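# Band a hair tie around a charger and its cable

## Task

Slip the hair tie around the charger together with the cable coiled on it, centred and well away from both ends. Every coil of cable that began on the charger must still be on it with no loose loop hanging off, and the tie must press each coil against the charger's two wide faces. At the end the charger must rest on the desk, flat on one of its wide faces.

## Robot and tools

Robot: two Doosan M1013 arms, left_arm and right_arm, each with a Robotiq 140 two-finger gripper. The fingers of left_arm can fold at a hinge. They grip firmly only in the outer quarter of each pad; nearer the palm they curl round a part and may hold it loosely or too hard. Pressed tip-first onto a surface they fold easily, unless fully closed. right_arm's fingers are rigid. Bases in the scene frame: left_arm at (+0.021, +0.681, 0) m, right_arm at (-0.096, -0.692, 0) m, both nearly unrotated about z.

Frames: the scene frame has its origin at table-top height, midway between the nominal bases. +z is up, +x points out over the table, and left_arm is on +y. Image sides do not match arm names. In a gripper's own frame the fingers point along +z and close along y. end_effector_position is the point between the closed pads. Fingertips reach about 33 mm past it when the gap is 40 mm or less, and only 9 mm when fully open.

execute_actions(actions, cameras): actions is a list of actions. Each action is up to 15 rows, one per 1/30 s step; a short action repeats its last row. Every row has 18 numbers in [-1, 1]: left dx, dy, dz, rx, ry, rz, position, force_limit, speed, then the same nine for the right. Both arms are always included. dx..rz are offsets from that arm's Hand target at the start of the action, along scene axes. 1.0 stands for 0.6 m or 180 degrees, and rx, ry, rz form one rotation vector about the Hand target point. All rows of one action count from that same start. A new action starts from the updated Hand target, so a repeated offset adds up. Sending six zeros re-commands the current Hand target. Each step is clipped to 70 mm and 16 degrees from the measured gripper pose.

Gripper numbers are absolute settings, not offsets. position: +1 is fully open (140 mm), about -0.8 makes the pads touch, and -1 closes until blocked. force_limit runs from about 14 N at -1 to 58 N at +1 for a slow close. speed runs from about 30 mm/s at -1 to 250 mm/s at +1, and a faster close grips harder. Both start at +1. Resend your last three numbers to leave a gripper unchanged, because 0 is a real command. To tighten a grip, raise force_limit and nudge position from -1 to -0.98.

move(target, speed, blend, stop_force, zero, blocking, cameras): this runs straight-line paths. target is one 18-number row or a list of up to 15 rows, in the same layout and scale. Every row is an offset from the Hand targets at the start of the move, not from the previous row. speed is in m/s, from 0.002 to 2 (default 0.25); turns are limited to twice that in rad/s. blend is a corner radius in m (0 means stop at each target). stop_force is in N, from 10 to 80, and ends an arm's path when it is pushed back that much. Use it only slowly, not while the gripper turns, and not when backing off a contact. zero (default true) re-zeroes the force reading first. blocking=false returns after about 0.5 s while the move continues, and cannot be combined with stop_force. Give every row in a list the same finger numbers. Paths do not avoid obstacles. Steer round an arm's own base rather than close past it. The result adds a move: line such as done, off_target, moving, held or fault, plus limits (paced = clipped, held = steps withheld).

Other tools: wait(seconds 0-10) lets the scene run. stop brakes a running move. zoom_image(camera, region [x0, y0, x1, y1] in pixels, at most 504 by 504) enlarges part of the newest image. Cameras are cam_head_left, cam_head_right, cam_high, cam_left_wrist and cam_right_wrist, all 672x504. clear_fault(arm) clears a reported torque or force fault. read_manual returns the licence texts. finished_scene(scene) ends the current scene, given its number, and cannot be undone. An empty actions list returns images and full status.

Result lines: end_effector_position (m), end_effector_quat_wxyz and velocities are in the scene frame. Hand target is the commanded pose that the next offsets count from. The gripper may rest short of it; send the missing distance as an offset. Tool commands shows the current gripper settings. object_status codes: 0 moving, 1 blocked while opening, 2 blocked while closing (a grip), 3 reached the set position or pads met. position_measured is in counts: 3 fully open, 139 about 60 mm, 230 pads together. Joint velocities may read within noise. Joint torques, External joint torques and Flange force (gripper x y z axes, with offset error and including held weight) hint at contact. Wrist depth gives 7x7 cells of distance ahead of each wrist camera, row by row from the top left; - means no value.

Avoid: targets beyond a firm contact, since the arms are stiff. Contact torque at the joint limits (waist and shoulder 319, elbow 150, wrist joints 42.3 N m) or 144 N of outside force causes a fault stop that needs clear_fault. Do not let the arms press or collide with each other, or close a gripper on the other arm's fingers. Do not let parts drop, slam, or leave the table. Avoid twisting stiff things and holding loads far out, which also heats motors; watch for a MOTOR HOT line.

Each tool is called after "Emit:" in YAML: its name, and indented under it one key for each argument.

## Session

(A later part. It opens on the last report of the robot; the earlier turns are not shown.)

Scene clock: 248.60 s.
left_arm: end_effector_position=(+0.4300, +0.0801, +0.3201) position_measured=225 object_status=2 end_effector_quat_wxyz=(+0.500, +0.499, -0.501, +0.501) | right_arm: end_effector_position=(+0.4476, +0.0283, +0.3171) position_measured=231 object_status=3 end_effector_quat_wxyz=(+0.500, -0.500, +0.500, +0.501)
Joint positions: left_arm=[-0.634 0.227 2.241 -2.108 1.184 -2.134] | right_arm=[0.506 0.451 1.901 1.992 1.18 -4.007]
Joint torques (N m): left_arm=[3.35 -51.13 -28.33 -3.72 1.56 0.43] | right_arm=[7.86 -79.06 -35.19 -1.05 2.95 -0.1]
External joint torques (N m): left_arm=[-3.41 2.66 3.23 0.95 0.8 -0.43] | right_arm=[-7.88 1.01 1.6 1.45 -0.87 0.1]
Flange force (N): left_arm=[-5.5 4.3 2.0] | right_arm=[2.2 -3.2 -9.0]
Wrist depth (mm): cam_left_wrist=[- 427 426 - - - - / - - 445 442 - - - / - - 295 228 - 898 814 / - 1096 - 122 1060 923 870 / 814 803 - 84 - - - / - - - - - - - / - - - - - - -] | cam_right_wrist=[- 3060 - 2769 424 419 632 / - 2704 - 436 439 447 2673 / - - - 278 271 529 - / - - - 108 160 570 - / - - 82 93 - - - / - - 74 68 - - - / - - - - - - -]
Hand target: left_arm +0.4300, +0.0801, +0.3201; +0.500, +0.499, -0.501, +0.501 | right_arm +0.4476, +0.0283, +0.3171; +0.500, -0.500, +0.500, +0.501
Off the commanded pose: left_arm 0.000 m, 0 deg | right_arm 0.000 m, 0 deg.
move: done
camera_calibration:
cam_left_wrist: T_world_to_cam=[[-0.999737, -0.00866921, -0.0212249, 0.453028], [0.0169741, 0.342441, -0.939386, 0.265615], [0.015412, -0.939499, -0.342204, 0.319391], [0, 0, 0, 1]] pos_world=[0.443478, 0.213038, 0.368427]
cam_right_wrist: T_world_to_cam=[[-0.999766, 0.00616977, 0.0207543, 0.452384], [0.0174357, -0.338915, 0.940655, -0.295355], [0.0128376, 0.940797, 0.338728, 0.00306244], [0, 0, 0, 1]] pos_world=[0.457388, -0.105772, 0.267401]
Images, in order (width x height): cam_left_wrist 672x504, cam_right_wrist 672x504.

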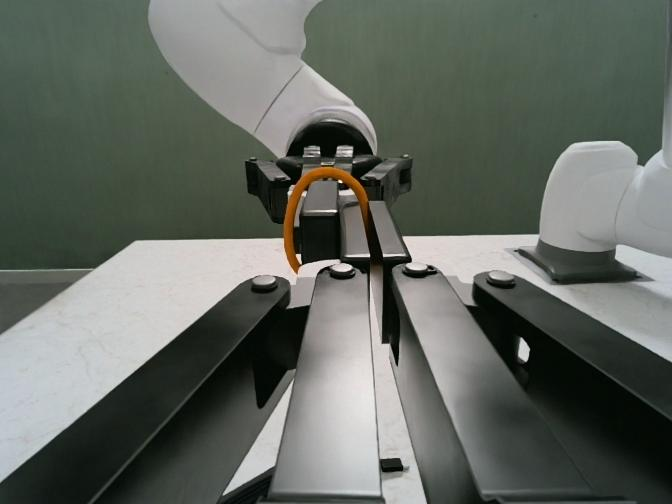

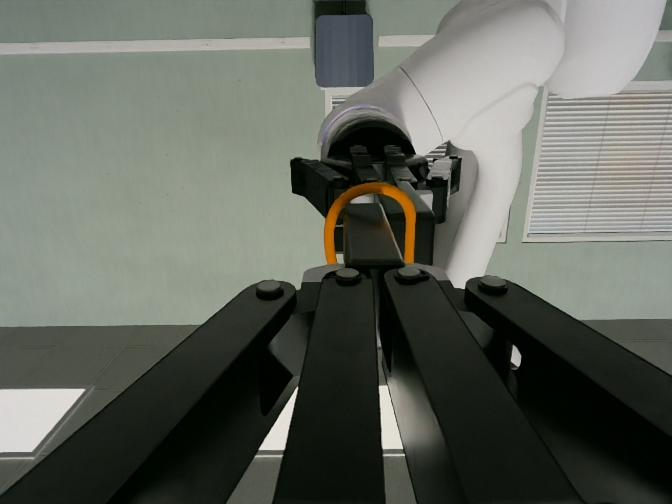

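Emit:
move:
  target: [0,0,0,0,0,0,-1,-1,-1,0.0018,0.013,0.001,0,0,0,-1,-1,0]
  speed: 0.02
  cameras: ["cam_right_wrist","cam_left_wrist"]

Emit:
zoom_image:
  camera: "cam_left_wrist"
  region: [275, 150, 375, 285]

Emit:
zoom_image:
  camera: "cam_right_wrist"
  region: [325, 155, 445, 275]

Scene clock: 257.27 s.
left_arm: end_effector_position=(+0.4300, +0.0801, +0.3201) position_measured=225 object_status=2 end_effector_quat_wxyz=(+0.500, +0.499, -0.501, +0.501) | right_arm: end_effector_position=(+0.4487, +0.0360, +0.3177) position_measured=231 object_status=3 end_effector_quat_wxyz=(+0.500, -0.500, +0.500, +0.501)
Joint positions: left_arm=[-0.634 0.227 2.241 -2.108 1.183 -2.134] | right_arm=[0.515 0.457 1.89 1.997 1.172 -4.004]
Joint torques (N m): left_arm=[1.3 -52.12 -25.86 -2.4 2.54 0.4] | right_arm=[2.56 -79.86 -36.47 0.33 1.77 -0.11]
External joint torques (N m): left_arm=[-1.44 3.91 0.81 -0.36 -0.19 -0.4] | right_arm=[-2.7 1.08 2.79 0.06 0.31 0.11]
Flange force (N): left_arm=[-6.0 -1.0 4.9] | right_arm=[2.8 1.2 -6.2]
Wrist depth (mm): cam_left_wrist=[- 408 420 - - - - / - - 438 422 - - - / - - - 273 - 820 803 / - - - 122 1096 930 851 / - - - 84 - - 768 / - - - - - - - / - - - - - - -] | cam_right_wrist=[- 2836 2736 2584 424 411 624 / 2613 - - 386 428 441 - / - - 3634 271 286 552 - / - 3060 - 109 154 604 3186 / 2153 - 82 93 - 91 - / - - 74 68 - - - / - - - - - - -]
Hand target: left_arm +0.4300, +0.0801, +0.3201; +0.500, +0.499, -0.501, +0.501 | right_arm +0.4487, +0.0361, +0.3177; +0.500, -0.500, +0.500, +0.501
Off the commanded pose: left_arm 0.000 m, 0 deg | right_arm 0.000 m, 0 deg.
move: done
camera_calibration:
cam_left_wrist: T_world_to_cam=[[-0.999736, -0.00876333, -0.0212601, 0.45316], [0.0169745, 0.342475, -0.939374, 0.265601], [0.0155131, -0.939486, -0.342236, 0.319354], [0, 0, 0, 1]] pos_world=[0.443578, 0.213038, 0.368428]
cam_right_wrist: T_world_to_cam=[[-0.999766, 0.00616977, 0.0207543, 0.453426], [0.0174357, -0.338915, 0.940655, -0.293235], [0.0128376, 0.940797, 0.338728, -0.00436518], [0, 0, 0, 1]] pos_world=[0.458488, -0.0980724, 0.267901]
Images, in order (width x height): cam_left_wrist 672x504, cam_right_wrist 672x504.

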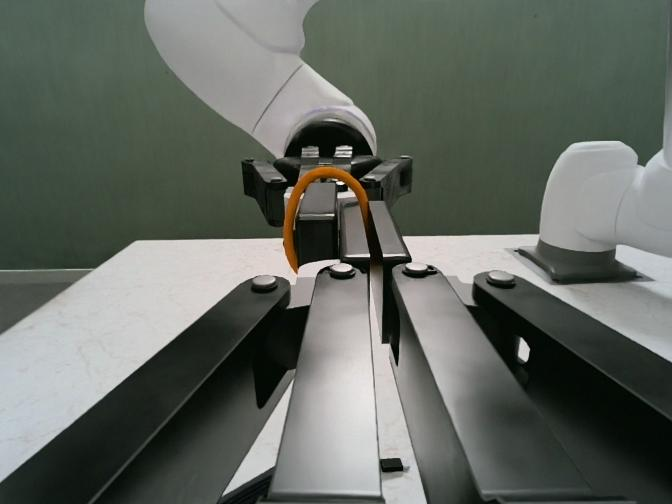

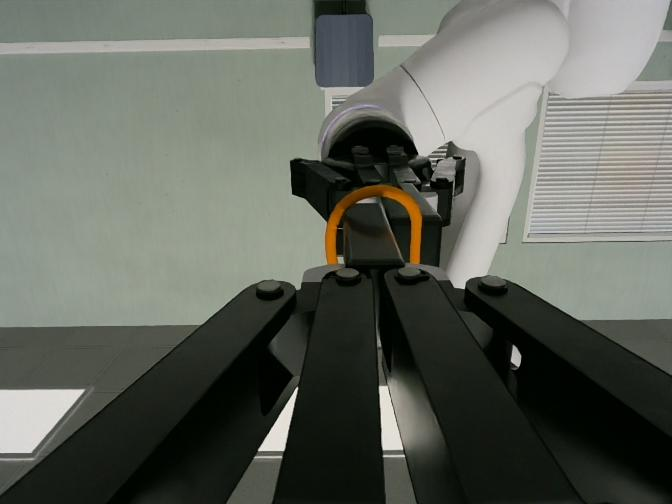

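Scaled by 3.733 from the camera's 672x504 image, which has a finer 960x720 frame.

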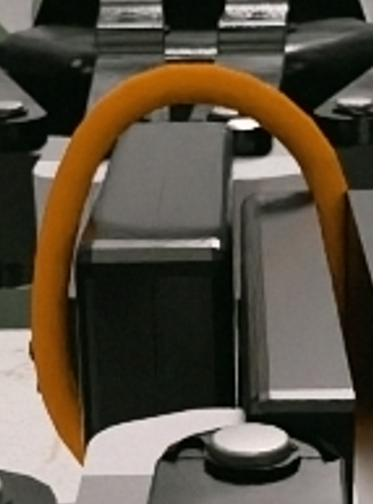

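Scaled by 4.200 from the camera's 672x504 image, which has a finer 960x720 frame.

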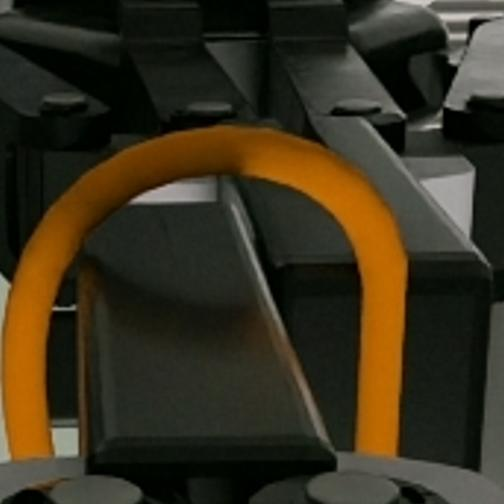

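Emit:
move:
  target:
    - [0,0,0,0,0,0,-1,-1,-1,0.002,0.013,0,0,0,0,-1,-1,0]
    - [0,0,0,0,0,0,-1,-1,-1,0.009,0.013,0,0,0,0,-1,-1,0]
    - [0,0,0,0,0,0,-0.71,1,-1,0.009,0.013,0,0,0,0,-1,-1,0]
  speed: 0.02
  cameras: ["cam_right_wrist","cam_left_wrist"]

Emit:
zoom_image:
  camera: "cam_left_wrist"
  region: [275, 150, 375, 285]

Emit:
zoom_image:
  camera: "cam_right_wrist"
  region: [325, 155, 445, 275]

Scene clock: 264.10 s.
left_arm: end_effector_position=(+0.4300, +0.0801, +0.3201) position_measured=218 object_status=3 end_effector_quat_wxyz=(+0.500, +0.499, -0.501, +0.501) | right_arm: end_effector_position=(+0.4541, +0.0439, +0.3177) position_measured=231 object_status=3 end_effector_quat_wxyz=(+0.500, -0.500, +0.500, +0.501)
Joint positions: left_arm=[-0.634 0.227 2.241 -2.108 1.183 -2.134] | right_arm=[0.52 0.468 1.871 1.999 1.165 -3.998]
Joint torques (N m): left_arm=[1.36 -52.1 -25.7 -2.37 2.58 0.38] | right_arm=[2.24 -79.97 -36.83 0.25 1.74 -0.12]
External joint torques (N m): left_arm=[-1.32 3.7 0.59 -0.4 -0.24 -0.38] | right_arm=[-2.25 0.05 2.86 0.13 0.33 0.12]
Flange force (N): left_arm=[-5.6 -1.1 4.9] | right_arm=[1.6 2.8 -6.4]
Wrist depth (mm): cam_left_wrist=[- 414 409 - - - - / - 3353 430 408 - - - / - - 280 226 - 1041 811 / - 1009 - 124 - 887 860 / 2213 - - 84 - 88 752 / - - - - - - - / - - - - - - -] | cam_right_wrist=[3371 - - 2673 429 402 620 / - 3186 - 397 421 434 2944 / - - 2556 266 265 543 - / 2736 - - 109 145 556 3060 / 5537 - 82 93 - - - / - - 74 68 - - - / - - - - - - -]
Hand target: left_arm +0.4300, +0.0801, +0.3201; +0.500, +0.499, -0.501, +0.501 | right_arm +0.4541, +0.0439, +0.3177; +0.500, -0.500, +0.500, +0.501
Off the commanded pose: left_arm 0.000 m, 0 deg | right_arm 0.000 m, 0 deg.
move: done
camera_calibration:
cam_left_wrist: T_world_to_cam=[[-0.999737, -0.00879778, -0.0211663, 0.453033], [0.0168745, 0.342475, -0.939376, 0.265648], [0.0155133, -0.939486, -0.342236, 0.319356], [0, 0, 0, 1]] pos_world=[0.443477, 0.213038, 0.368427]
cam_right_wrist: T_world_to_cam=[[-0.999766, 0.00616977, 0.0207543, 0.458773], [0.0174357, -0.338915, 0.940655, -0.290745], [0.0128376, 0.940797, 0.338728, -0.0119007], [0, 0, 0, 1]] pos_world=[0.463888, -0.0901724, 0.268001]
Images, in order (width x height): cam_left_wrist 672x504, cam_right_wrist 672x504.

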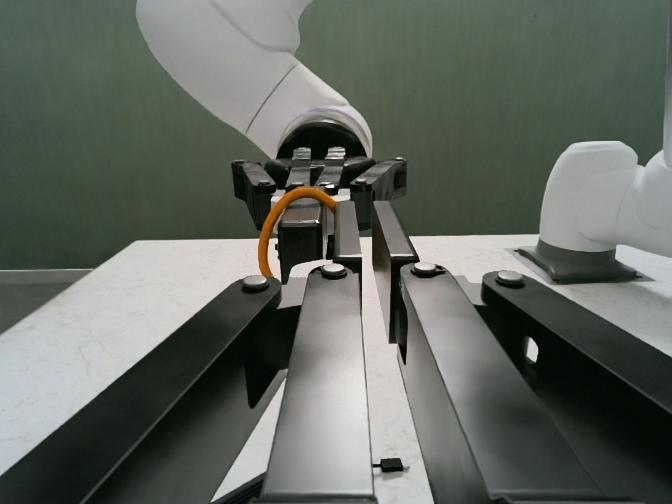

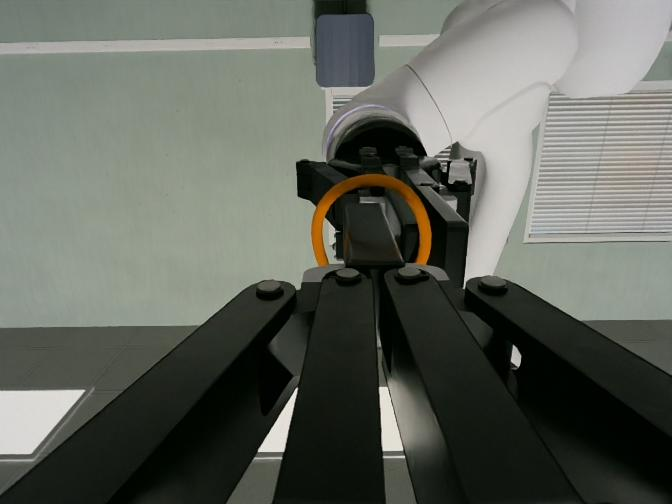

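Scaled by 3.733 from the camera's 672x504 image, which has a finer 960x720 frame.

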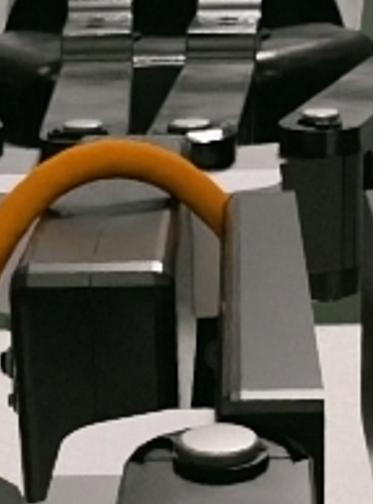

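Scaled by 4.200 from the camera's 672x504 image, which has a finer 960x720 frame.

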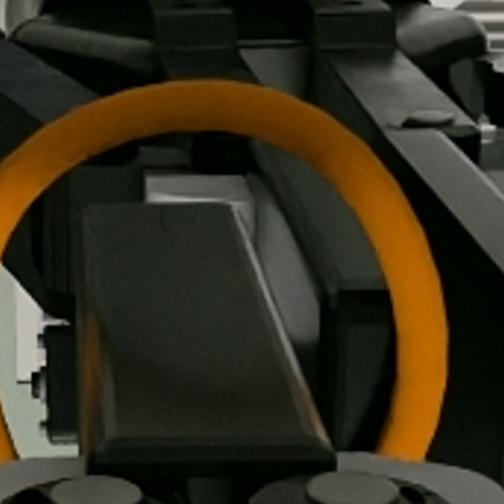

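Emit:
move:
  target: [0,0.06,0,0,0,0,-0.71,1,-1,0,0,0,0,0,0,-1,-1,0]
  speed: 0.03
  cameras: ["cam_right_wrist"]

Emit:
zoom_image:
  camera: "cam_right_wrist"
  region: [305, 155, 445, 275]

Scene clock: 268.23 s.
left_arm: end_effector_position=(+0.4300, +0.1161, +0.3201) position_measured=218 object_status=3 end_effector_quat_wxyz=(+0.500, +0.499, -0.501, +0.501) | right_arm: end_effector_position=(+0.4541, +0.0439, +0.3177) position_measured=231 object_status=3 end_effector_quat_wxyz=(+0.500, -0.500, +0.500, +0.501)
Joint positions: left_arm=[-0.573 0.202 2.274 -2.056 1.221 -2.145] | right_arm=[0.52 0.468 1.871 1.999 1.165 -3.998]
Joint torques (N m): left_arm=[0.93 -48.91 -25.37 -2.26 2.59 0.37] | right_arm=[2.69 -80.46 -36.67 0.34 1.79 -0.12]
External joint torques (N m): left_arm=[-0.89 3.32 0.78 -0.42 -0.25 -0.38] | right_arm=[-2.65 0.4 2.68 0.04 0.28 0.12]
Flange force (N): left_arm=[-5.3 -1.2 3.8] | right_arm=[1.8 1.8 -6.5]
Wrist depth (mm): cam_left_wrist=[- 443 443 - - - - / - - 461 443 - - 646 / - - - 247 - 873 832 / - 1041 1004 122 113 938 891 / 3081 808 - 84 - 88 - / - - - - - - - / - - - - - - -] | cam_right_wrist=[- - - 2802 451 439 614 / 3020 - - 428 457 476 2673 / - - 3186 270 268 579 - / - - - 109 603 617 3578 / - - 82 93 - - - / - - 74 68 - - - / - - - - - - -]
Hand target: left_arm +0.4300, +0.1161, +0.3201; +0.500, +0.499, -0.501, +0.501 | right_arm +0.4541, +0.0439, +0.3177; +0.500, -0.500, +0.500, +0.501
Off the commanded pose: left_arm 0.000 m, 0 deg | right_arm 0.000 m, 0 deg.
move: done
camera_calibration:
cam_right_wrist: T_world_to_cam=[[-0.999766, 0.00616977, 0.0207543, 0.458773], [0.0174357, -0.338915, 0.940655, -0.290745], [0.0128376, 0.940797, 0.338728, -0.0119007], [0, 0, 0, 1]] pos_world=[0.463888, -0.0901724, 0.268001]
Images, in order (width x height): cam_right_wrist 672x504.

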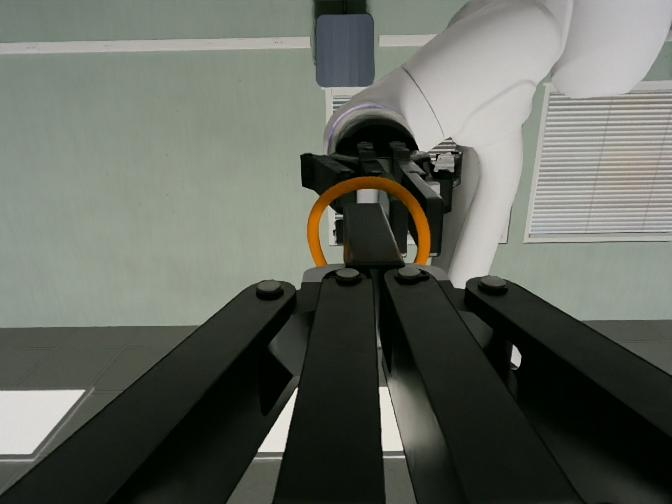

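Scaled by 3.600 from the camera's 672x504 image, which has a finer 960x720 frame.

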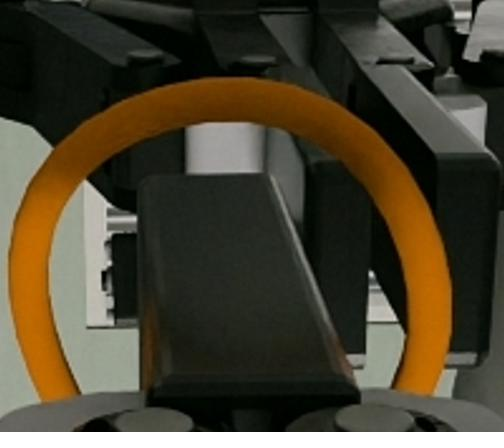

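Emit:
move:
  target: [0,0.15,0,0,0,0,-0.71,1,-1,0,0,0,0,0,0,-1,-1,0]
  speed: 0.1

Emit:
move:
  target: [0,0,0,0,0,0,-0.71,1,-1,0,0,0,0,0,0,-0.35,1,-1]
  speed: 0.1
  cameras: ["cam_right_wrist","cam_left_wrist"]

Emit:
zoom_image:
  camera: "cam_right_wrist"
  region: [255, 155, 475, 355]

Emit:
zoom_image:
  camera: "cam_left_wrist"
  region: [255, 120, 425, 285]

Scene clock: 274.37 s.
left_arm: end_effector_position=(+0.4300, +0.2061, +0.3201) position_measured=218 object_status=3 end_effector_quat_wxyz=(+0.500, +0.499, -0.501, +0.501) | right_arm: end_effector_position=(+0.4541, +0.0439, +0.3177) position_measured=231 object_status=3 end_effector_quat_wxyz=(+0.500, -0.500, +0.500, +0.501)
Joint positions: left_arm=[-0.398 0.153 2.34 -1.908 1.325 -2.175] | right_arm=[0.52 0.468 1.871 1.999 1.165 -3.998]
Joint torques (N m): left_arm=[3.06 -42.17 -24.07 -2.1 2.48 0.4] | right_arm=[2.67 -80.38 -36.94 0.26 1.74 -0.09]
External joint torques (N m): left_arm=[-3.12 3.15 0.71 -0.31 -0.19 -0.4] | right_arm=[-2.69 0.61 3.05 0.12 0.32 0.09]
Flange force (N): left_arm=[-5.2 0.2 8.3] | right_arm=[2.4 2.3 -6.8]
Wrist depth (mm): cam_left_wrist=[- - 526 606 2747 - 663 / - - 552 538 - - 735 / - - - 287 - 1000 820 / 3040 1129 - 111 - 991 877 / 811 80 - 84 - - - / - - - - - - - / - - - - - - -] | cam_right_wrist=[- - 2474 2303 529 664 617 / - - 3060 538 537 688 664 / - - - 327 339 648 3060 / 3471 - - 109 138 957 - / - - 82 93 - - 3751 / - - 74 68 - - - / - - - - - - -]
Hand target: left_arm +0.4300, +0.2061, +0.3201; +0.500, +0.499, -0.501, +0.501 | right_arm +0.4541, +0.0439, +0.3177; +0.500, -0.500, +0.500, +0.501
Off the commanded pose: left_arm 0.000 m, 0 deg | right_arm 0.000 m, 0 deg.
move: done

Scene clock: 275.83 s.
left_arm: end_effector_position=(+0.4300, +0.2061, +0.3201) position_measured=218 object_status=3 end_effector_quat_wxyz=(+0.500, +0.499, -0.501, +0.501) | right_arm: end_effector_position=(+0.4541, +0.0439, +0.3177) position_measured=173 object_status=0 end_effector_quat_wxyz=(+0.500, -0.500, +0.500, +0.501)
Joint positions: left_arm=[-0.398 0.153 2.34 -1.908 1.325 -2.175] | right_arm=[0.52 0.468 1.871 1.999 1.165 -3.998]
Joint torques (N m): left_arm=[1.41 -42.12 -24 -2.01 2.53 0.38] | right_arm=[2.59 -80.07 -37.05 0.31 1.76 -0.05]
External joint torques (N m): left_arm=[-1.44 2.9 0.62 -0.4 -0.23 -0.38] | right_arm=[-2.6 0.35 3.17 0.06 0.3 0.05]
Flange force (N): left_arm=[-4.8 -1.1 4.9] | right_arm=[2.1 2.8 -7.0]
Wrist depth (mm): cam_left_wrist=[- - 529 2591 - - 669 / 3403 2682 551 540 - - 745 / - - - 335 - 1013 817 / 2850 - 1009 116 978 1009 1101 / 2400 - - 84 - - - / - - - - - - - / - - - - - - -] | cam_right_wrist=[- 2982 - 2673 523 664 619 / - - - 477 535 778 659 / - - - 343 327 - - / - 3471 - - 113 661 - / - 82 95 126 - 91 80 / - - - - - - 69 / - - - - - - -]
Hand target: left_arm +0.4300, +0.2061, +0.3201; +0.500, +0.499, -0.501, +0.501 | right_arm +0.4541, +0.0439, +0.3177; +0.500, -0.500, +0.500, +0.501
Off the commanded pose: left_arm 0.000 m, 0 deg | right_arm 0.000 m, 0 deg.
move: done
camera_calibration:
cam_left_wrist: T_world_to_cam=[[-0.999737, -0.00879778, -0.0211663, 0.454142], [0.0168745, 0.342475, -0.939376, 0.222496], [0.0155133, -0.939486, -0.342236, 0.437731], [0, 0, 0, 1]] pos_world=[0.443477, 0.339038, 0.368427]
cam_right_wrist: T_world_to_cam=[[-0.999766, 0.00616977, 0.0207543, 0.458773], [0.0174357, -0.338915, 0.940655, -0.290745], [0.0128376, 0.940797, 0.338728, -0.0119007], [0, 0, 0, 1]] pos_world=[0.463888, -0.0901724, 0.268001]
Images, in order (width x height): cam_left_wrist 672x504, cam_right_wrist 672x504.

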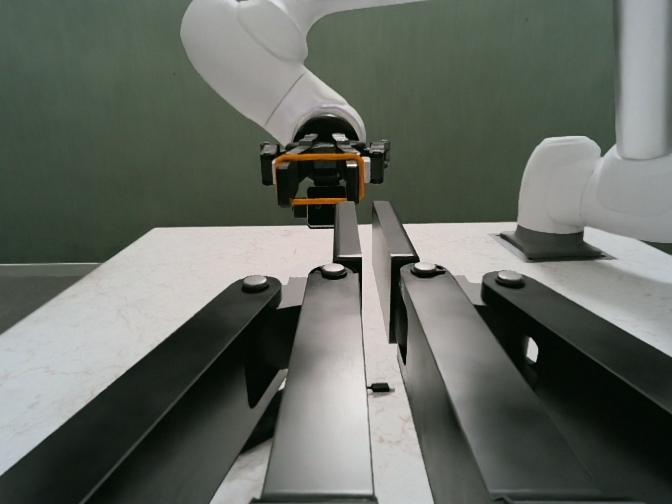

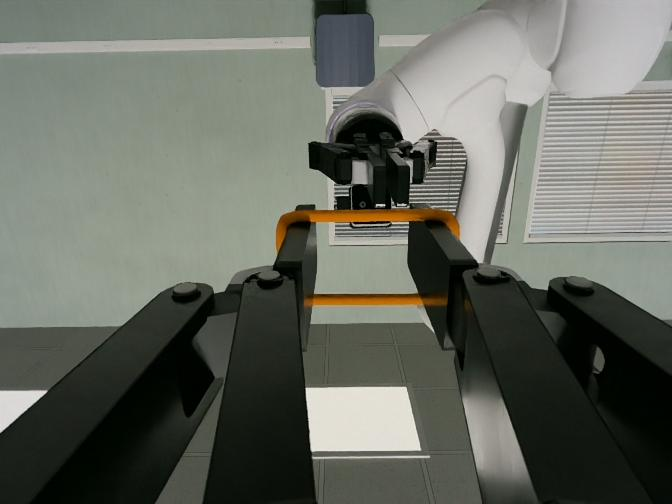

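Scaled by 2.291 from the camera's 672x504 image, which has a finer 960x720 frame.

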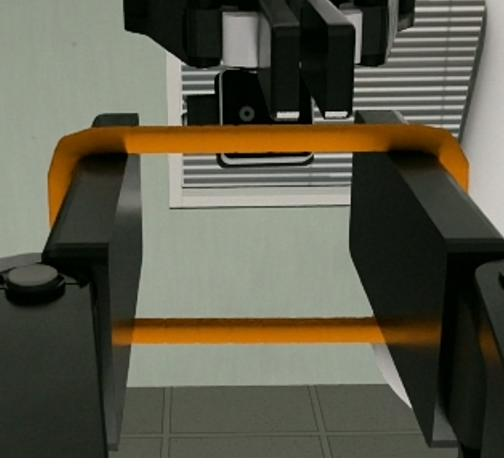

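Scaled by 2.965 from the camera's 672x504 image, which has a finer 960x720 frame.

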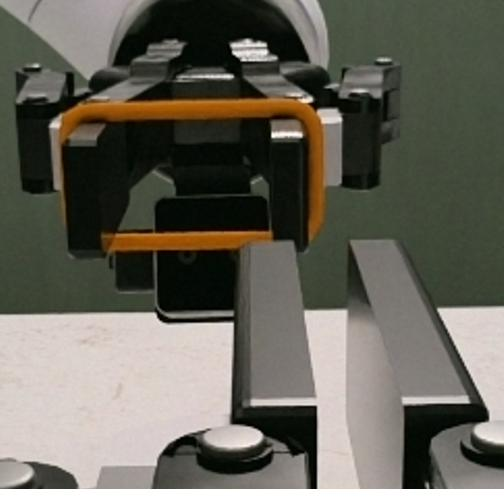

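Emit:
move:
  target: [0.15,-0.10,-0.05,0.5,0,0,0.3,1,0,-0.2,-0.5,0,0,0,0,-0.35,1,-1]
  speed: 0.3

Emit:
move:
  target: [0.065,-0.312,-0.15,0,0,-0.293,0.3,1,0,0,0,0,0,0,0,-0.35,1,-1]
  speed: 0.25
  cameras: ["cam_left_wrist","cam_right_wrist"]

Scene clock: 289.37 s.
left_arm: end_effector_position=(+0.5200, +0.1461, +0.2901) position_measured=91 object_status=3 end_effector_quat_wxyz=(+0.001, +0.706, -0.708, +0.000) | right_arm: end_effector_position=(+0.3341, -0.2561, +0.3177) position_measured=173 object_status=3 end_effector_quat_wxyz=(+0.500, -0.500, +0.500, +0.501)
Joint positions: left_arm=[-0.85 0.304 1.486 -0.001 1.352 -4.006] | right_arm=[0.096 0.169 2.326 1.697 1.477 -4.071]
Joint torques (N m): left_arm=[1.41 -77.17 -41.73 4.35 0.07 0.37] | right_arm=[2.77 -46.03 -31.3 1.22 1.96 -0.12]
External joint torques (N m): left_arm=[-1.66 4.88 0.51 -0.17 -0.11 -0.37] | right_arm=[-2.76 0.25 2.6 0.08 0.23 0.12]
Flange force (N): left_arm=[6.6 -2.4 2.6] | right_arm=[1.9 3.1 -7.3]
Wrist depth (mm): cam_left_wrist=[381 381 378 379 380 365 376 / 415 404 402 401 388 392 399 / 423 427 421 424 430 423 420 / 453 443 440 452 451 143 444 / - 80 129 481 484 114 72 / - - 523 516 526 - - / - - 559 549 538 - -] | cam_right_wrist=[2944 2349 3276 2836 923 871 - / 3186 - - 1011 994 - - / - 510 521 1062 - - - / - - 538 1043 113 - - / - 82 94 825 - 91 81 / - - - - - - 69 / - - - 2423 - - -]
Hand target: left_arm +0.5200, +0.1461, +0.2901; +0.001, +0.706, -0.708, +0.000 | right_arm +0.3341, -0.2561, +0.3177; +0.500, -0.500, +0.500, +0.501
Off the commanded pose: left_arm 0.000 m, 0 deg | right_arm 0.000 m, 0 deg.
move: done

Scene clock: 291.70 s.
left_arm: end_effector_position=(+0.5590, -0.0411, +0.2001) position_measured=91 object_status=3 end_effector_quat_wxyz=(+0.000, -0.318, +0.948, +0.000) | right_arm: end_effector_position=(+0.3341, -0.2561, +0.3177) position_measured=173 object_status=3 end_effector_quat_wxyz=(+0.500, -0.500, +0.500, +0.501)
Joint positions: left_arm=[-0.952 0.612 1.189 -0.001 1.342 -3.187] | right_arm=[0.096 0.169 2.326 1.697 1.477 -4.071]
Joint torques (N m): left_arm=[1.34 -106.05 -42.28 4.32 0.15 0.44] | right_arm=[2.3 -46.02 -31.37 1.25 1.88 -0.04]
External joint torques (N m): left_arm=[-1.89 5.89 1.4 -0.18 -0.16 -0.44] | right_arm=[-2.28 -0.02 2.53 0.07 0.31 0.04]
Flange force (N): left_arm=[2.6 -5.8 4.2] | right_arm=[1.6 3.5 -6.4]
Wrist depth (mm): cam_left_wrist=[304 299 298 292 294 297 296 / 315 314 317 300 306 313 314 / 322 333 334 312 336 328 331 / 366 350 346 356 355 142 349 / - 80 130 378 379 122 72 / - - 406 412 406 404 - / - - 439 453 440 - -] | cam_right_wrist=[- 349 3020 981 916 861 - / - 357 - 912 965 - - / 327 370 - 949 - - 3276 / 333 357 - 855 113 117 - / 434 82 94 651 - 91 81 / - - - - - - 69 / - - - 2114 - - -]
Hand target: left_arm +0.5590, -0.0411, +0.2001; +0.000, -0.318, +0.948, +0.000 | right_arm +0.3341, -0.2561, +0.3177; +0.500, -0.500, +0.500, +0.501
Off the commanded pose: left_arm 0.000 m, 0 deg | right_arm 0.000 m, 0 deg.
move: done
camera_calibration:
cam_left_wrist: T_world_to_cam=[[-0.588454, 0.808483, -0.00879303, 0.379566], [0.757833, 0.555313, 0.342515, -0.469703], [0.281801, 0.194891, -0.939471, 0.179698], [0, 0, 0, 1]] pos_world=[0.528674, -0.0810622, 0.333038]
cam_right_wrist: T_world_to_cam=[[-0.999766, 0.00616977, 0.0207543, 0.340652], [0.0174357, -0.338915, 0.940655, -0.390328], [0.0128376, 0.940797, 0.338728, 0.271879], [0, 0, 0, 1]] pos_world=[0.343888, -0.390172, 0.268001]
Images, in order (width x height): cam_left_wrist 672x504, cam_right_wrist 672x504.

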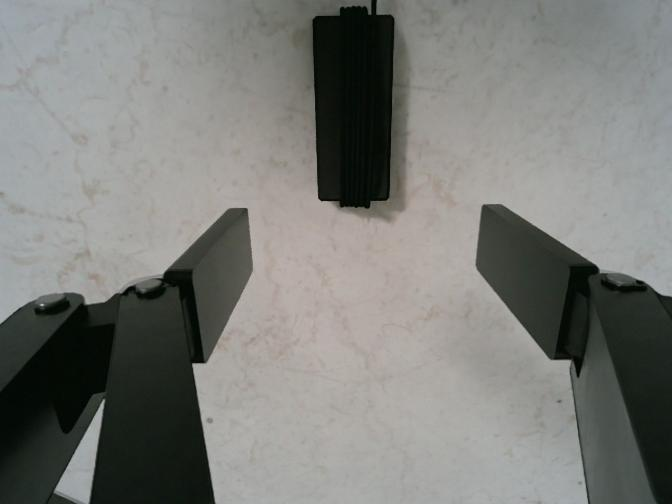

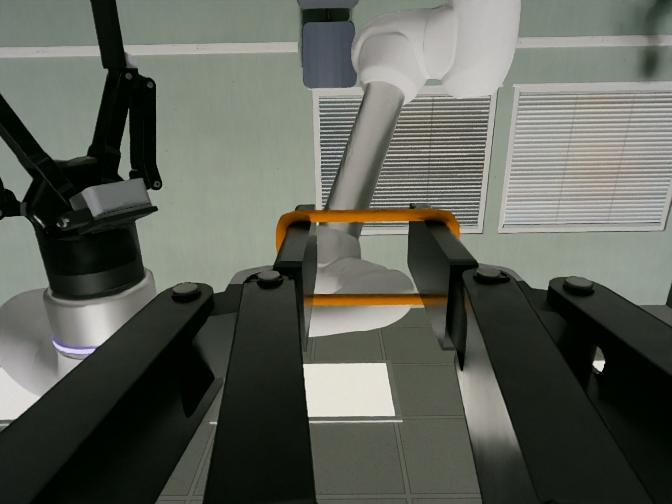

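Emit:
move:
  target:
    - [0.007,-0.0015,-0.22,0,0,0,0.1,1,0,0,0,0,0,0,0,-0.35,1,-1]
    - [0.007,-0.0015,-0.2715,0,0,0,0.1,1,0,0,0,0,0,0,0,-0.35,1,-1]
  speed: [0.2,0.06]
  cameras: ["cam_left_wrist"]

Scene clock: 300.87 s.
left_arm: end_effector_position=(+0.5632, -0.0420, +0.0372) position_measured=117 object_status=3 end_effector_quat_wxyz=(+0.000, -0.318, +0.948, +0.000) | right_arm: end_effector_position=(+0.3341, -0.2561, +0.3177) position_measured=173 object_status=3 end_effector_quat_wxyz=(+0.500, -0.500, +0.500, +0.501)
Joint positions: left_arm=[-0.948 0.711 1.328 -0.001 1.103 -3.184] | right_arm=[0.096 0.169 2.326 1.697 1.477 -4.071]
Joint torques (N m): left_arm=[1.33 -111.67 -38.54 4 0.19 0.4] | right_arm=[2.93 -45.63 -31.32 1.25 1.98 -0.1]
External joint torques (N m): left_arm=[-1.92 5.97 0.84 -0.18 -0.2 -0.4] | right_arm=[-2.94 -0.32 2.58 0.06 0.22 0.11]
Flange force (N): left_arm=[2.6 -6.3 5.3] | right_arm=[0.9 3.7 -7.9]
Wrist depth (mm): cam_left_wrist=[151 152 151 129 132 151 151 / 161 160 160 139 138 160 159 / 170 170 174 146 146 169 169 / 181 181 138 154 153 121 177 / - 87 132 192 192 112 88 / - - 207 206 206 - - / - - 223 223 222 - -] | cam_right_wrist=[289 3230 3143 2982 901 901 - / 295 337 - 923 961 - - / 305 338 - 912 - - - / 315 355 - 678 113 - - / 333 82 95 151 - 91 80 / - - - - - - 69 / - - - - - - -]
Hand target: left_arm +0.5632, -0.0420, +0.0372; +0.000, -0.318, +0.948, +0.000 | right_arm +0.3341, -0.2561, +0.3177; +0.500, -0.500, +0.500, +0.501
Off the commanded pose: left_arm 0.000 m, 0 deg | right_arm 0.000 m, 0 deg.
move: done
camera_calibration:
cam_left_wrist: T_world_to_cam=[[-0.588409, 0.808516, -0.0087727, 0.381308], [0.757868, 0.555265, 0.342515, -0.416612], [0.2818, 0.194891, -0.939471, 0.0256497], [0, 0, 0, 1]] pos_world=[0.532874, -0.0819624, 0.170138]
Images, in order (width x height): cam_left_wrist 672x504.

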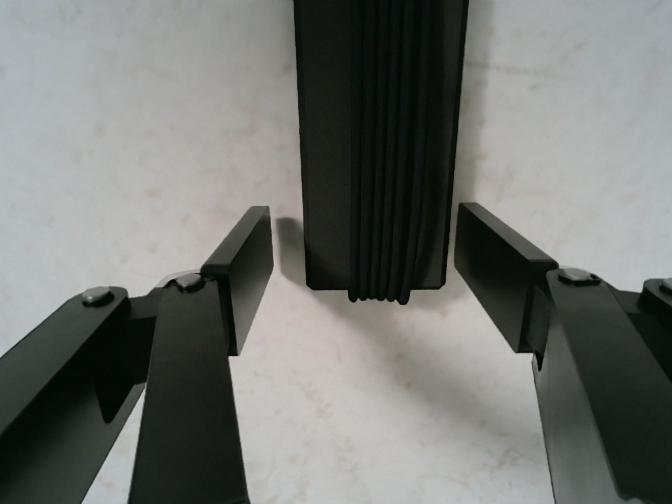

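Emit:
move:
  target:
    - [-0.009,0.0013,0,0,0,0,0.1,1,0,0,0,0,0,0,0,-0.35,1,-1]
    - [-0.009,0.0013,0,0,0,0,-1,0,-1,0,0,0,0,0,0,-0.35,1,-1]
  speed: 0.05
  cameras: ["cam_left_wrist"]

Scene clock: 307.70 s.
left_arm: end_effector_position=(+0.5578, -0.0412, +0.0372) position_measured=151 object_status=0 end_effector_quat_wxyz=(+0.000, -0.318, +0.948, +0.000) | right_arm: end_effector_position=(+0.3341, -0.2561, +0.3177) position_measured=173 object_status=3 end_effector_quat_wxyz=(+0.500, -0.500, +0.500, +0.501)
Joint positions: left_arm=[-0.953 0.706 1.338 -0.001 1.099 -3.188] | right_arm=[0.096 0.169 2.326 1.697 1.477 -4.071]
Joint torques (N m): left_arm=[0.8 -110.46 -38 3.89 0.14 0.41] | right_arm=[2.19 -46.02 -31.3 1.23 1.89 -0.09]
External joint torques (N m): left_arm=[-0.96 5.46 0.45 -0.08 -0.14 -0.41] | right_arm=[-2.17 -0.09 2.44 0.09 0.3 0.09]
Flange force (N): left_arm=[1.6 -6.6 4.6] | right_arm=[1.3 3.5 -6.1]
Wrist depth (mm): cam_left_wrist=[150 152 151 123 132 151 151 / 160 160 160 129 138 159 159 / 170 170 169 145 152 169 169 / 181 181 139 154 147 175 177 / - 86 84 195 192 82 87 / - 73 - 206 206 - - / - - - 222 221 - -] | cam_right_wrist=[287 - 3276 2836 908 912 - / 294 323 3143 965 1034 - - / 303 324 - 878 - - - / 316 352 - 674 139 118 - / - 82 94 151 - 91 80 / - - - - - - 69 / - - - 2280 - - -]
Hand target: left_arm +0.5578, -0.0412, +0.0372; +0.000, -0.318, +0.948, +0.000 | right_arm +0.3341, -0.2561, +0.3177; +0.500, -0.500, +0.500, +0.501
Off the commanded pose: left_arm 0.000 m, 0 deg | right_arm 0.000 m, 0 deg.
move: done
camera_calibration:
cam_left_wrist: T_world_to_cam=[[-0.588409, 0.808516, -0.0087727, 0.377483], [0.757868, 0.555265, 0.342515, -0.41293], [0.2818, 0.194891, -0.939471, 0.0269216], [0, 0, 0, 1]] pos_world=[0.527474, -0.0811624, 0.170038]
Images, in order (width x height): cam_left_wrist 672x504.

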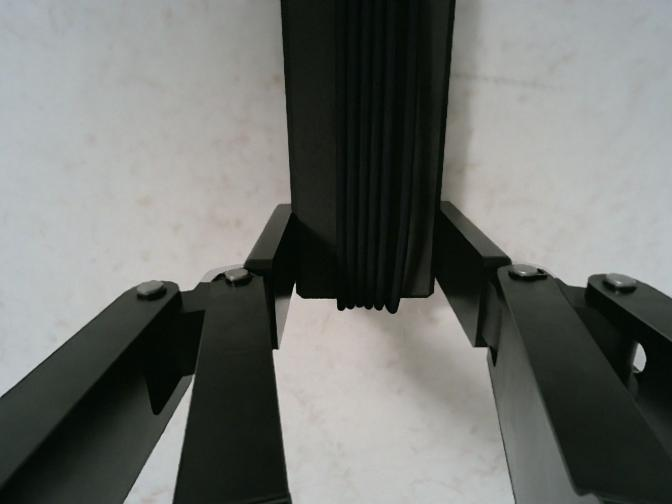

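Emit:
move:
  target: [0,0,0.12,0,0,0,-1,0,-1,0,0,0,0,0,0,-0.35,1,-1]
  speed: 0.06

Emit:
move:
  target: [-0.213,0.27,0.37,0,0,0.294,-1,0,-1,0,0,0,0,0,0,-0.35,1,-1]
  speed: 0.15
  cameras: ["all"]

Scene clock: 313.07 s.
left_arm: end_effector_position=(+0.5578, -0.0412, +0.1091) position_measured=151 object_status=2 end_effector_quat_wxyz=(+0.000, -0.318, +0.948, +0.000) | right_arm: end_effector_position=(+0.3341, -0.2561, +0.3177) position_measured=173 object_status=3 end_effector_quat_wxyz=(+0.500, -0.500, +0.500, +0.501)
Joint positions: left_arm=[-0.953 0.657 1.284 -0.001 1.202 -3.188] | right_arm=[0.096 0.169 2.326 1.697 1.477 -4.071]
Joint torques (N m): left_arm=[1.29 -110.72 -41.14 4.07 0.18 0.37] | right_arm=[2.43 -46.28 -31.34 1.22 1.89 -0.07]
External joint torques (N m): left_arm=[-1.51 8.29 1.93 -0.09 -0.19 -0.37] | right_arm=[-2.47 0.51 2.47 0.1 0.29 0.07]
Flange force (N): left_arm=[2.2 -7.5 7.0] | right_arm=[2.5 2.6 -6.6]
Wrist depth (mm): cam_left_wrist=[217 216 216 122 132 215 215 / 228 228 228 129 138 228 227 / 243 242 242 147 150 241 242 / 258 258 124 154 144 249 254 / - 86 84 279 274 82 87 / - 73 - 295 294 - - / - - - 317 316 - -] | cam_right_wrist=[311 348 - 2303 908 828 3942 / 311 - 3322 1002 961 - - / 310 331 3371 919 - - - / 325 348 - 813 139 99 - / 340 82 95 127 - 91 81 / - - - 2736 - - 69 / - - - - - - -]
Hand target: left_arm +0.5578, -0.0412, +0.1092; +0.000, -0.318, +0.948, +0.000 | right_arm +0.3341, -0.2561, +0.3177; +0.500, -0.500, +0.500, +0.501
Off the commanded pose: left_arm 0.000 m, 0 deg | right_arm 0.000 m, 0 deg.
move: done

Scene clock: 316.60 s.
left_arm: end_effector_position=(+0.4300, +0.1208, +0.3311) position_measured=151 object_status=2 end_effector_quat_wxyz=(+0.001, +0.707, -0.707, +0.000) | right_arm: end_effector_position=(+0.3341, -0.2561, +0.3177) position_measured=173 object_status=3 end_effector_quat_wxyz=(+0.500, -0.500, +0.500, +0.501)
Joint positions: left_arm=[-0.973 0.231 1.506 -0.001 1.405 -4.132] | right_arm=[0.096 0.169 2.326 1.697 1.477 -4.071]
Joint torques (N m): left_arm=[1.4 -72.07 -44.09 4.36 -0.15 0.37] | right_arm=[2.88 -45.57 -31.25 1.24 1.94 -0.03]
External joint torques (N m): left_arm=[-1.46 6.59 2.39 -0.12 0.1 -0.36] | right_arm=[-2.85 -0.47 2.55 0.06 0.26 0.03]
Flange force (N): left_arm=[6.1 -1.2 5.1] | right_arm=[0.9 3.9 -7.8]
Wrist depth (mm): cam_left_wrist=[416 418 415 122 132 412 415 / 439 440 444 128 140 450 437 / 464 466 466 145 152 462 463 / 495 496 122 154 144 486 485 / - 86 85 529 522 82 87 / - 73 - 563 - - - / - - - 602 - - -] | cam_right_wrist=[- - - 2871 901 813 3471 / - - - 1097 1011 - 2704 / - - 3876 1052 3634 3322 - / 2871 - - 1052 113 115 - / - 82 94 567 - 91 80 / - - - - - - 69 / - - - - - - -]
Hand target: left_arm +0.4300, +0.1208, +0.3312; +0.001, +0.707, -0.707, +0.000 | right_arm +0.3341, -0.2561, +0.3177; +0.500, -0.500, +0.500, +0.501
Off the commanded pose: left_arm 0.000 m, 0 deg | right_arm 0.000 m, 0 deg.
move: done
camera_calibration:
cam_left_wrist: T_world_to_cam=[[-0.999797, 0.0181578, -0.00872886, 0.446312], [0.0140704, 0.939401, 0.342532, -0.233284], [0.0144195, 0.342339, -0.939466, 0.404736], [0, 0, 0, 1]] pos_world=[0.443667, 0.0724857, 0.464038]
cam_right_wrist: T_world_to_cam=[[-0.999766, 0.00616977, 0.0207543, 0.340652], [0.0174357, -0.338915, 0.940655, -0.390328], [0.0128376, 0.940797, 0.338728, 0.271879], [0, 0, 0, 1]] pos_world=[0.343888, -0.390172, 0.268001]

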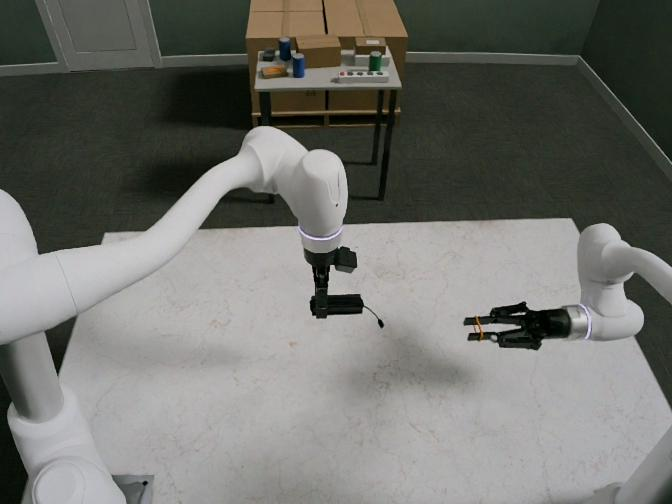

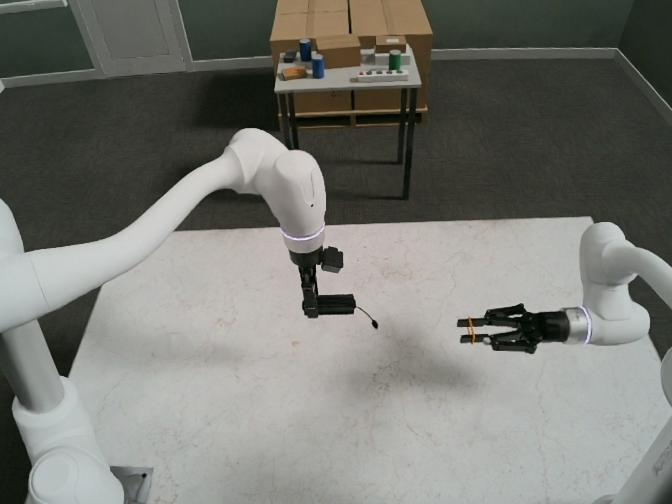

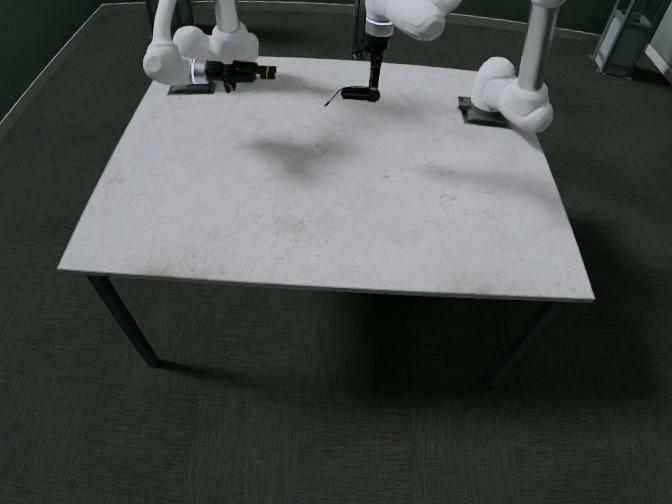

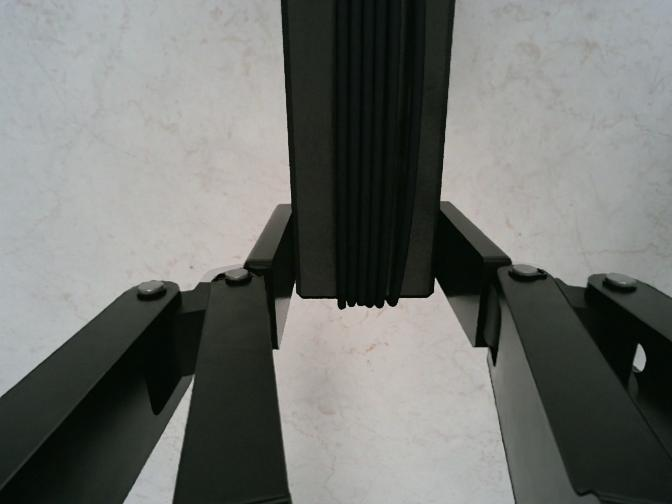

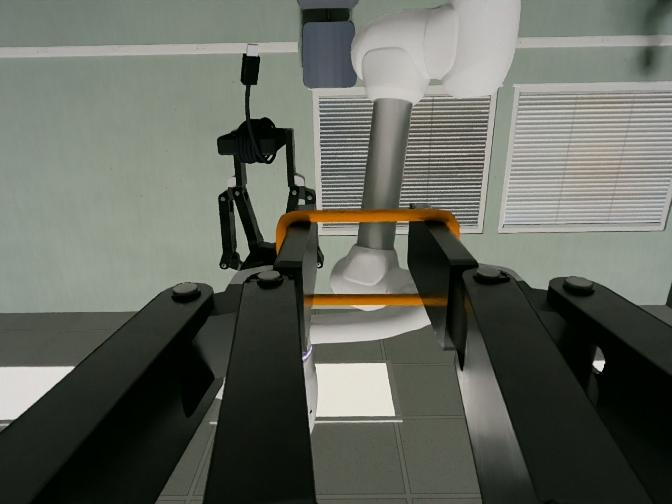

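Emit:
move:
  target: [0,0,0,0,0,0,-1,0,-1,0.16,0.11,-0.03,0,0,0,0.04,1,-1]
  speed: 0.15
  cameras: ["cam_right_wrist"]

Emit:
zoom_image:
  camera: "cam_right_wrist"
  region: [205, 30, 525, 350]

Scene clock: 335.17 s.
left_arm: end_effector_position=(+0.4300, +0.1208, +0.3312) position_measured=151 object_status=2 end_effector_quat_wxyz=(+0.001, +0.707, -0.707, +0.000) | right_arm: end_effector_position=(+0.4301, -0.1901, +0.2997) position_measured=124 object_status=0 end_effector_quat_wxyz=(+0.500, -0.500, +0.500, +0.501)
Joint positions: left_arm=[-0.973 0.231 1.506 -0.001 1.405 -4.132] | right_arm=[0.187 0.337 2.135 1.767 1.418 -4.057]
Joint torques (N m): left_arm=[1.3 -71.85 -44.09 4.36 0 0.36] | right_arm=[2.56 -63.51 -32.49 0.98 1.83 -0.1]
External joint torques (N m): left_arm=[-1 6.2 2.39 -0.1 -0.04 -0.36] | right_arm=[-2.51 0.04 2.99 0.14 0.33 0.1]
Flange force (N): left_arm=[5.2 -1.4 5.3] | right_arm=[1.5 4.2 -6.3]
Wrist depth (mm): cam_left_wrist=[418 416 420 123 128 414 415 / 443 440 439 125 134 - 438 / 471 487 465 145 150 469 463 / 498 485 122 154 144 481 486 / - 86 84 542 540 82 87 / - 73 - 579 567 - - / - - - 602 - - -] | cam_right_wrist=[- - - 2836 891 819 - / 3143 - - - 934 773 2982 / - - - 432 930 - - / - 3143 127 462 155 - - / - 92 123 480 778 91 88 / - - 569 501 - - - / - - - 516 2095 - -]
Hand target: left_arm +0.4300, +0.1208, +0.3312; +0.001, +0.707, -0.707, +0.000 | right_arm +0.4301, -0.1901, +0.2997; +0.500, -0.500, +0.500, +0.501
Off the commanded pose: left_arm 0.000 m, 0 deg | right_arm 0.000 m, 0 deg.
move: done
camera_calibration:
cam_right_wrist: T_world_to_cam=[[-0.999766, 0.00616977, 0.0207543, 0.436597], [0.0174357, -0.338915, 0.940655, -0.352735], [0.0128376, 0.940797, 0.338728, 0.214745], [0, 0, 0, 1]] pos_world=[0.439888, -0.324272, 0.250001]
Images, in order (width x height): cam_right_wrist 672x504.

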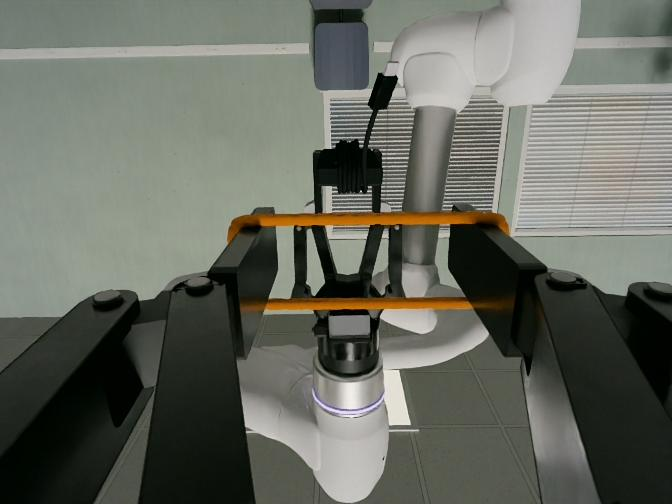

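Scaled by 1.575 from the camera's 672x504 image, which has a finer 960x720 frame.

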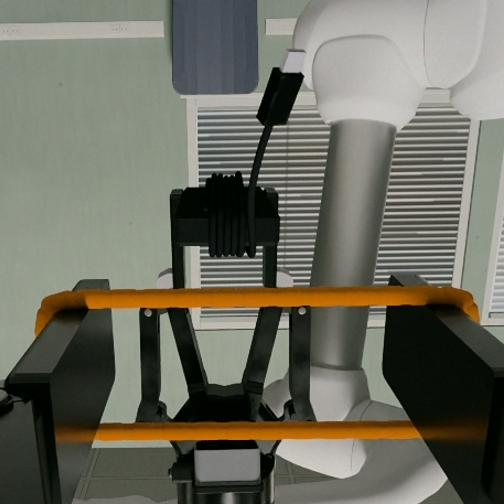

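Emit:
move:
  target:
    - [0,0,0,0,0,0,-1,0,-1,-0.013,0,-0.088,0,0,0,0.04,1,-1]
    - [0,0,0,0,0,0,-1,0,-1,-0.013,0.2,-0.088,0,0,0,0.04,1,-1]
  speed: 0.1
  cameras: ["cam_right_wrist","cam_left_wrist"]

Emit:
zoom_image:
  camera: "cam_right_wrist"
  region: [205, 0, 525, 320]

Scene clock: 348.07 s.
left_arm: end_effector_position=(+0.4300, +0.1208, +0.3312) position_measured=151 object_status=2 end_effector_quat_wxyz=(+0.001, +0.707, -0.707, +0.000) | right_arm: end_effector_position=(+0.4223, -0.0701, +0.2469) position_measured=124 object_status=3 end_effector_quat_wxyz=(+0.500, -0.500, +0.500, +0.501)
Joint positions: left_arm=[-0.973 0.231 1.506 -0.001 1.405 -4.132] | right_arm=[0.389 0.462 2.078 1.95 1.322 -4.158]
Joint torques (N m): left_arm=[1.25 -71.71 -44.12 4.35 0.02 0.36] | right_arm=[2.29 -73.72 -30.38 0.42 1.97 -0.13]
External joint torques (N m): left_arm=[-0.98 6.06 2.44 -0.09 -0.06 -0.36] | right_arm=[-2.35 0.07 2.52 0.09 0.35 0.13]
Flange force (N): left_arm=[4.9 -1.2 5.3] | right_arm=[0.9 2.4 -6.2]
Wrist depth (mm): cam_left_wrist=[425 417 416 122 131 415 419 / 444 433 439 129 138 440 432 / 466 468 465 145 152 480 465 / 502 496 124 154 144 120 483 / - 86 84 526 159 82 87 / - 73 - 559 - - - / - - - 613 - - -] | cam_right_wrist=[- - 2423 2704 828 731 707 / - - - - 840 768 - / - - - - 891 - - / - - 127 186 154 107 2982 / - 92 123 350 898 91 88 / - - - 382 690 - - / - - 496 386 - - -]
Hand target: left_arm +0.4300, +0.1208, +0.3312; +0.001, +0.707, -0.707, +0.000 | right_arm +0.4223, -0.0701, +0.2469; +0.500, -0.500, +0.500, +0.501
Off the commanded pose: left_arm 0.000 m, 0 deg | right_arm 0.000 m, 0 deg.
move: done
camera_calibration:
cam_left_wrist: T_world_to_cam=[[-0.999798, 0.018064, -0.00876332, 0.446335], [0.0139705, 0.939403, 0.342531, -0.233239], [0.0144198, 0.34234, -0.939466, 0.404736], [0, 0, 0, 1]] pos_world=[0.443667, 0.0724861, 0.464038]
cam_right_wrist: T_world_to_cam=[[-0.999766, 0.00616977, 0.0207543, 0.429154], [0.0174357, -0.338915, 0.940655, -0.262263], [0.0128376, 0.940797, 0.338728, 0.119834], [0, 0, 0, 1]] pos_world=[0.432088, -0.204272, 0.197201]
Images, in order (width x height): cam_left_wrist 672x504, cam_right_wrist 672x504.

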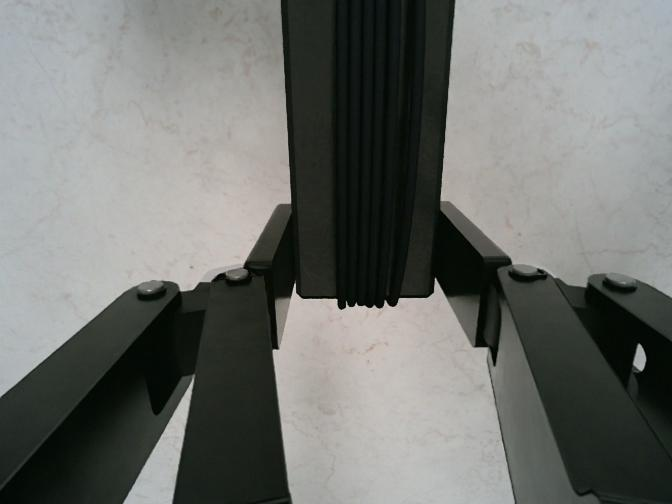

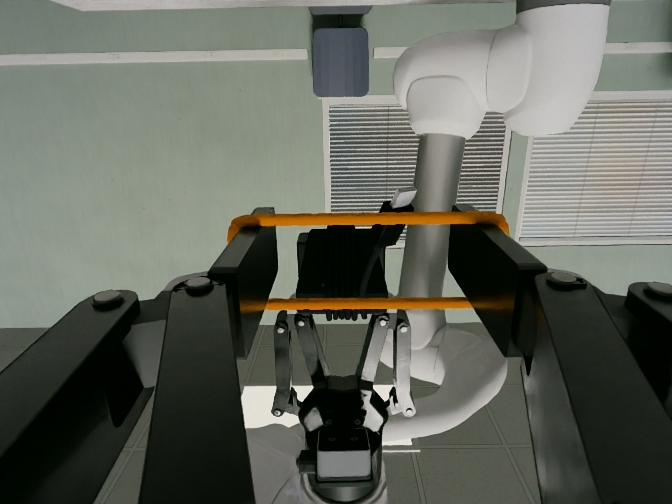

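Scaled by 1.575 from the camera's 672x504 image, which has a finer 960x720 frame.

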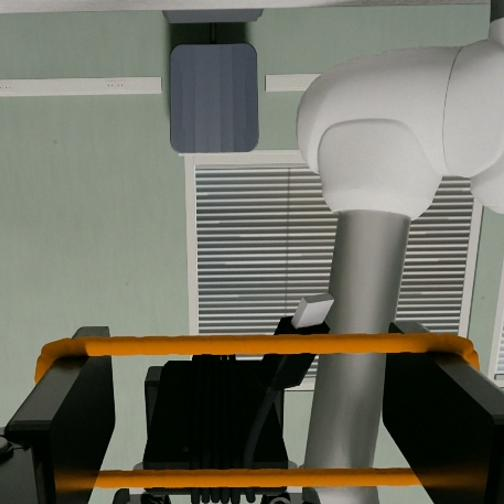

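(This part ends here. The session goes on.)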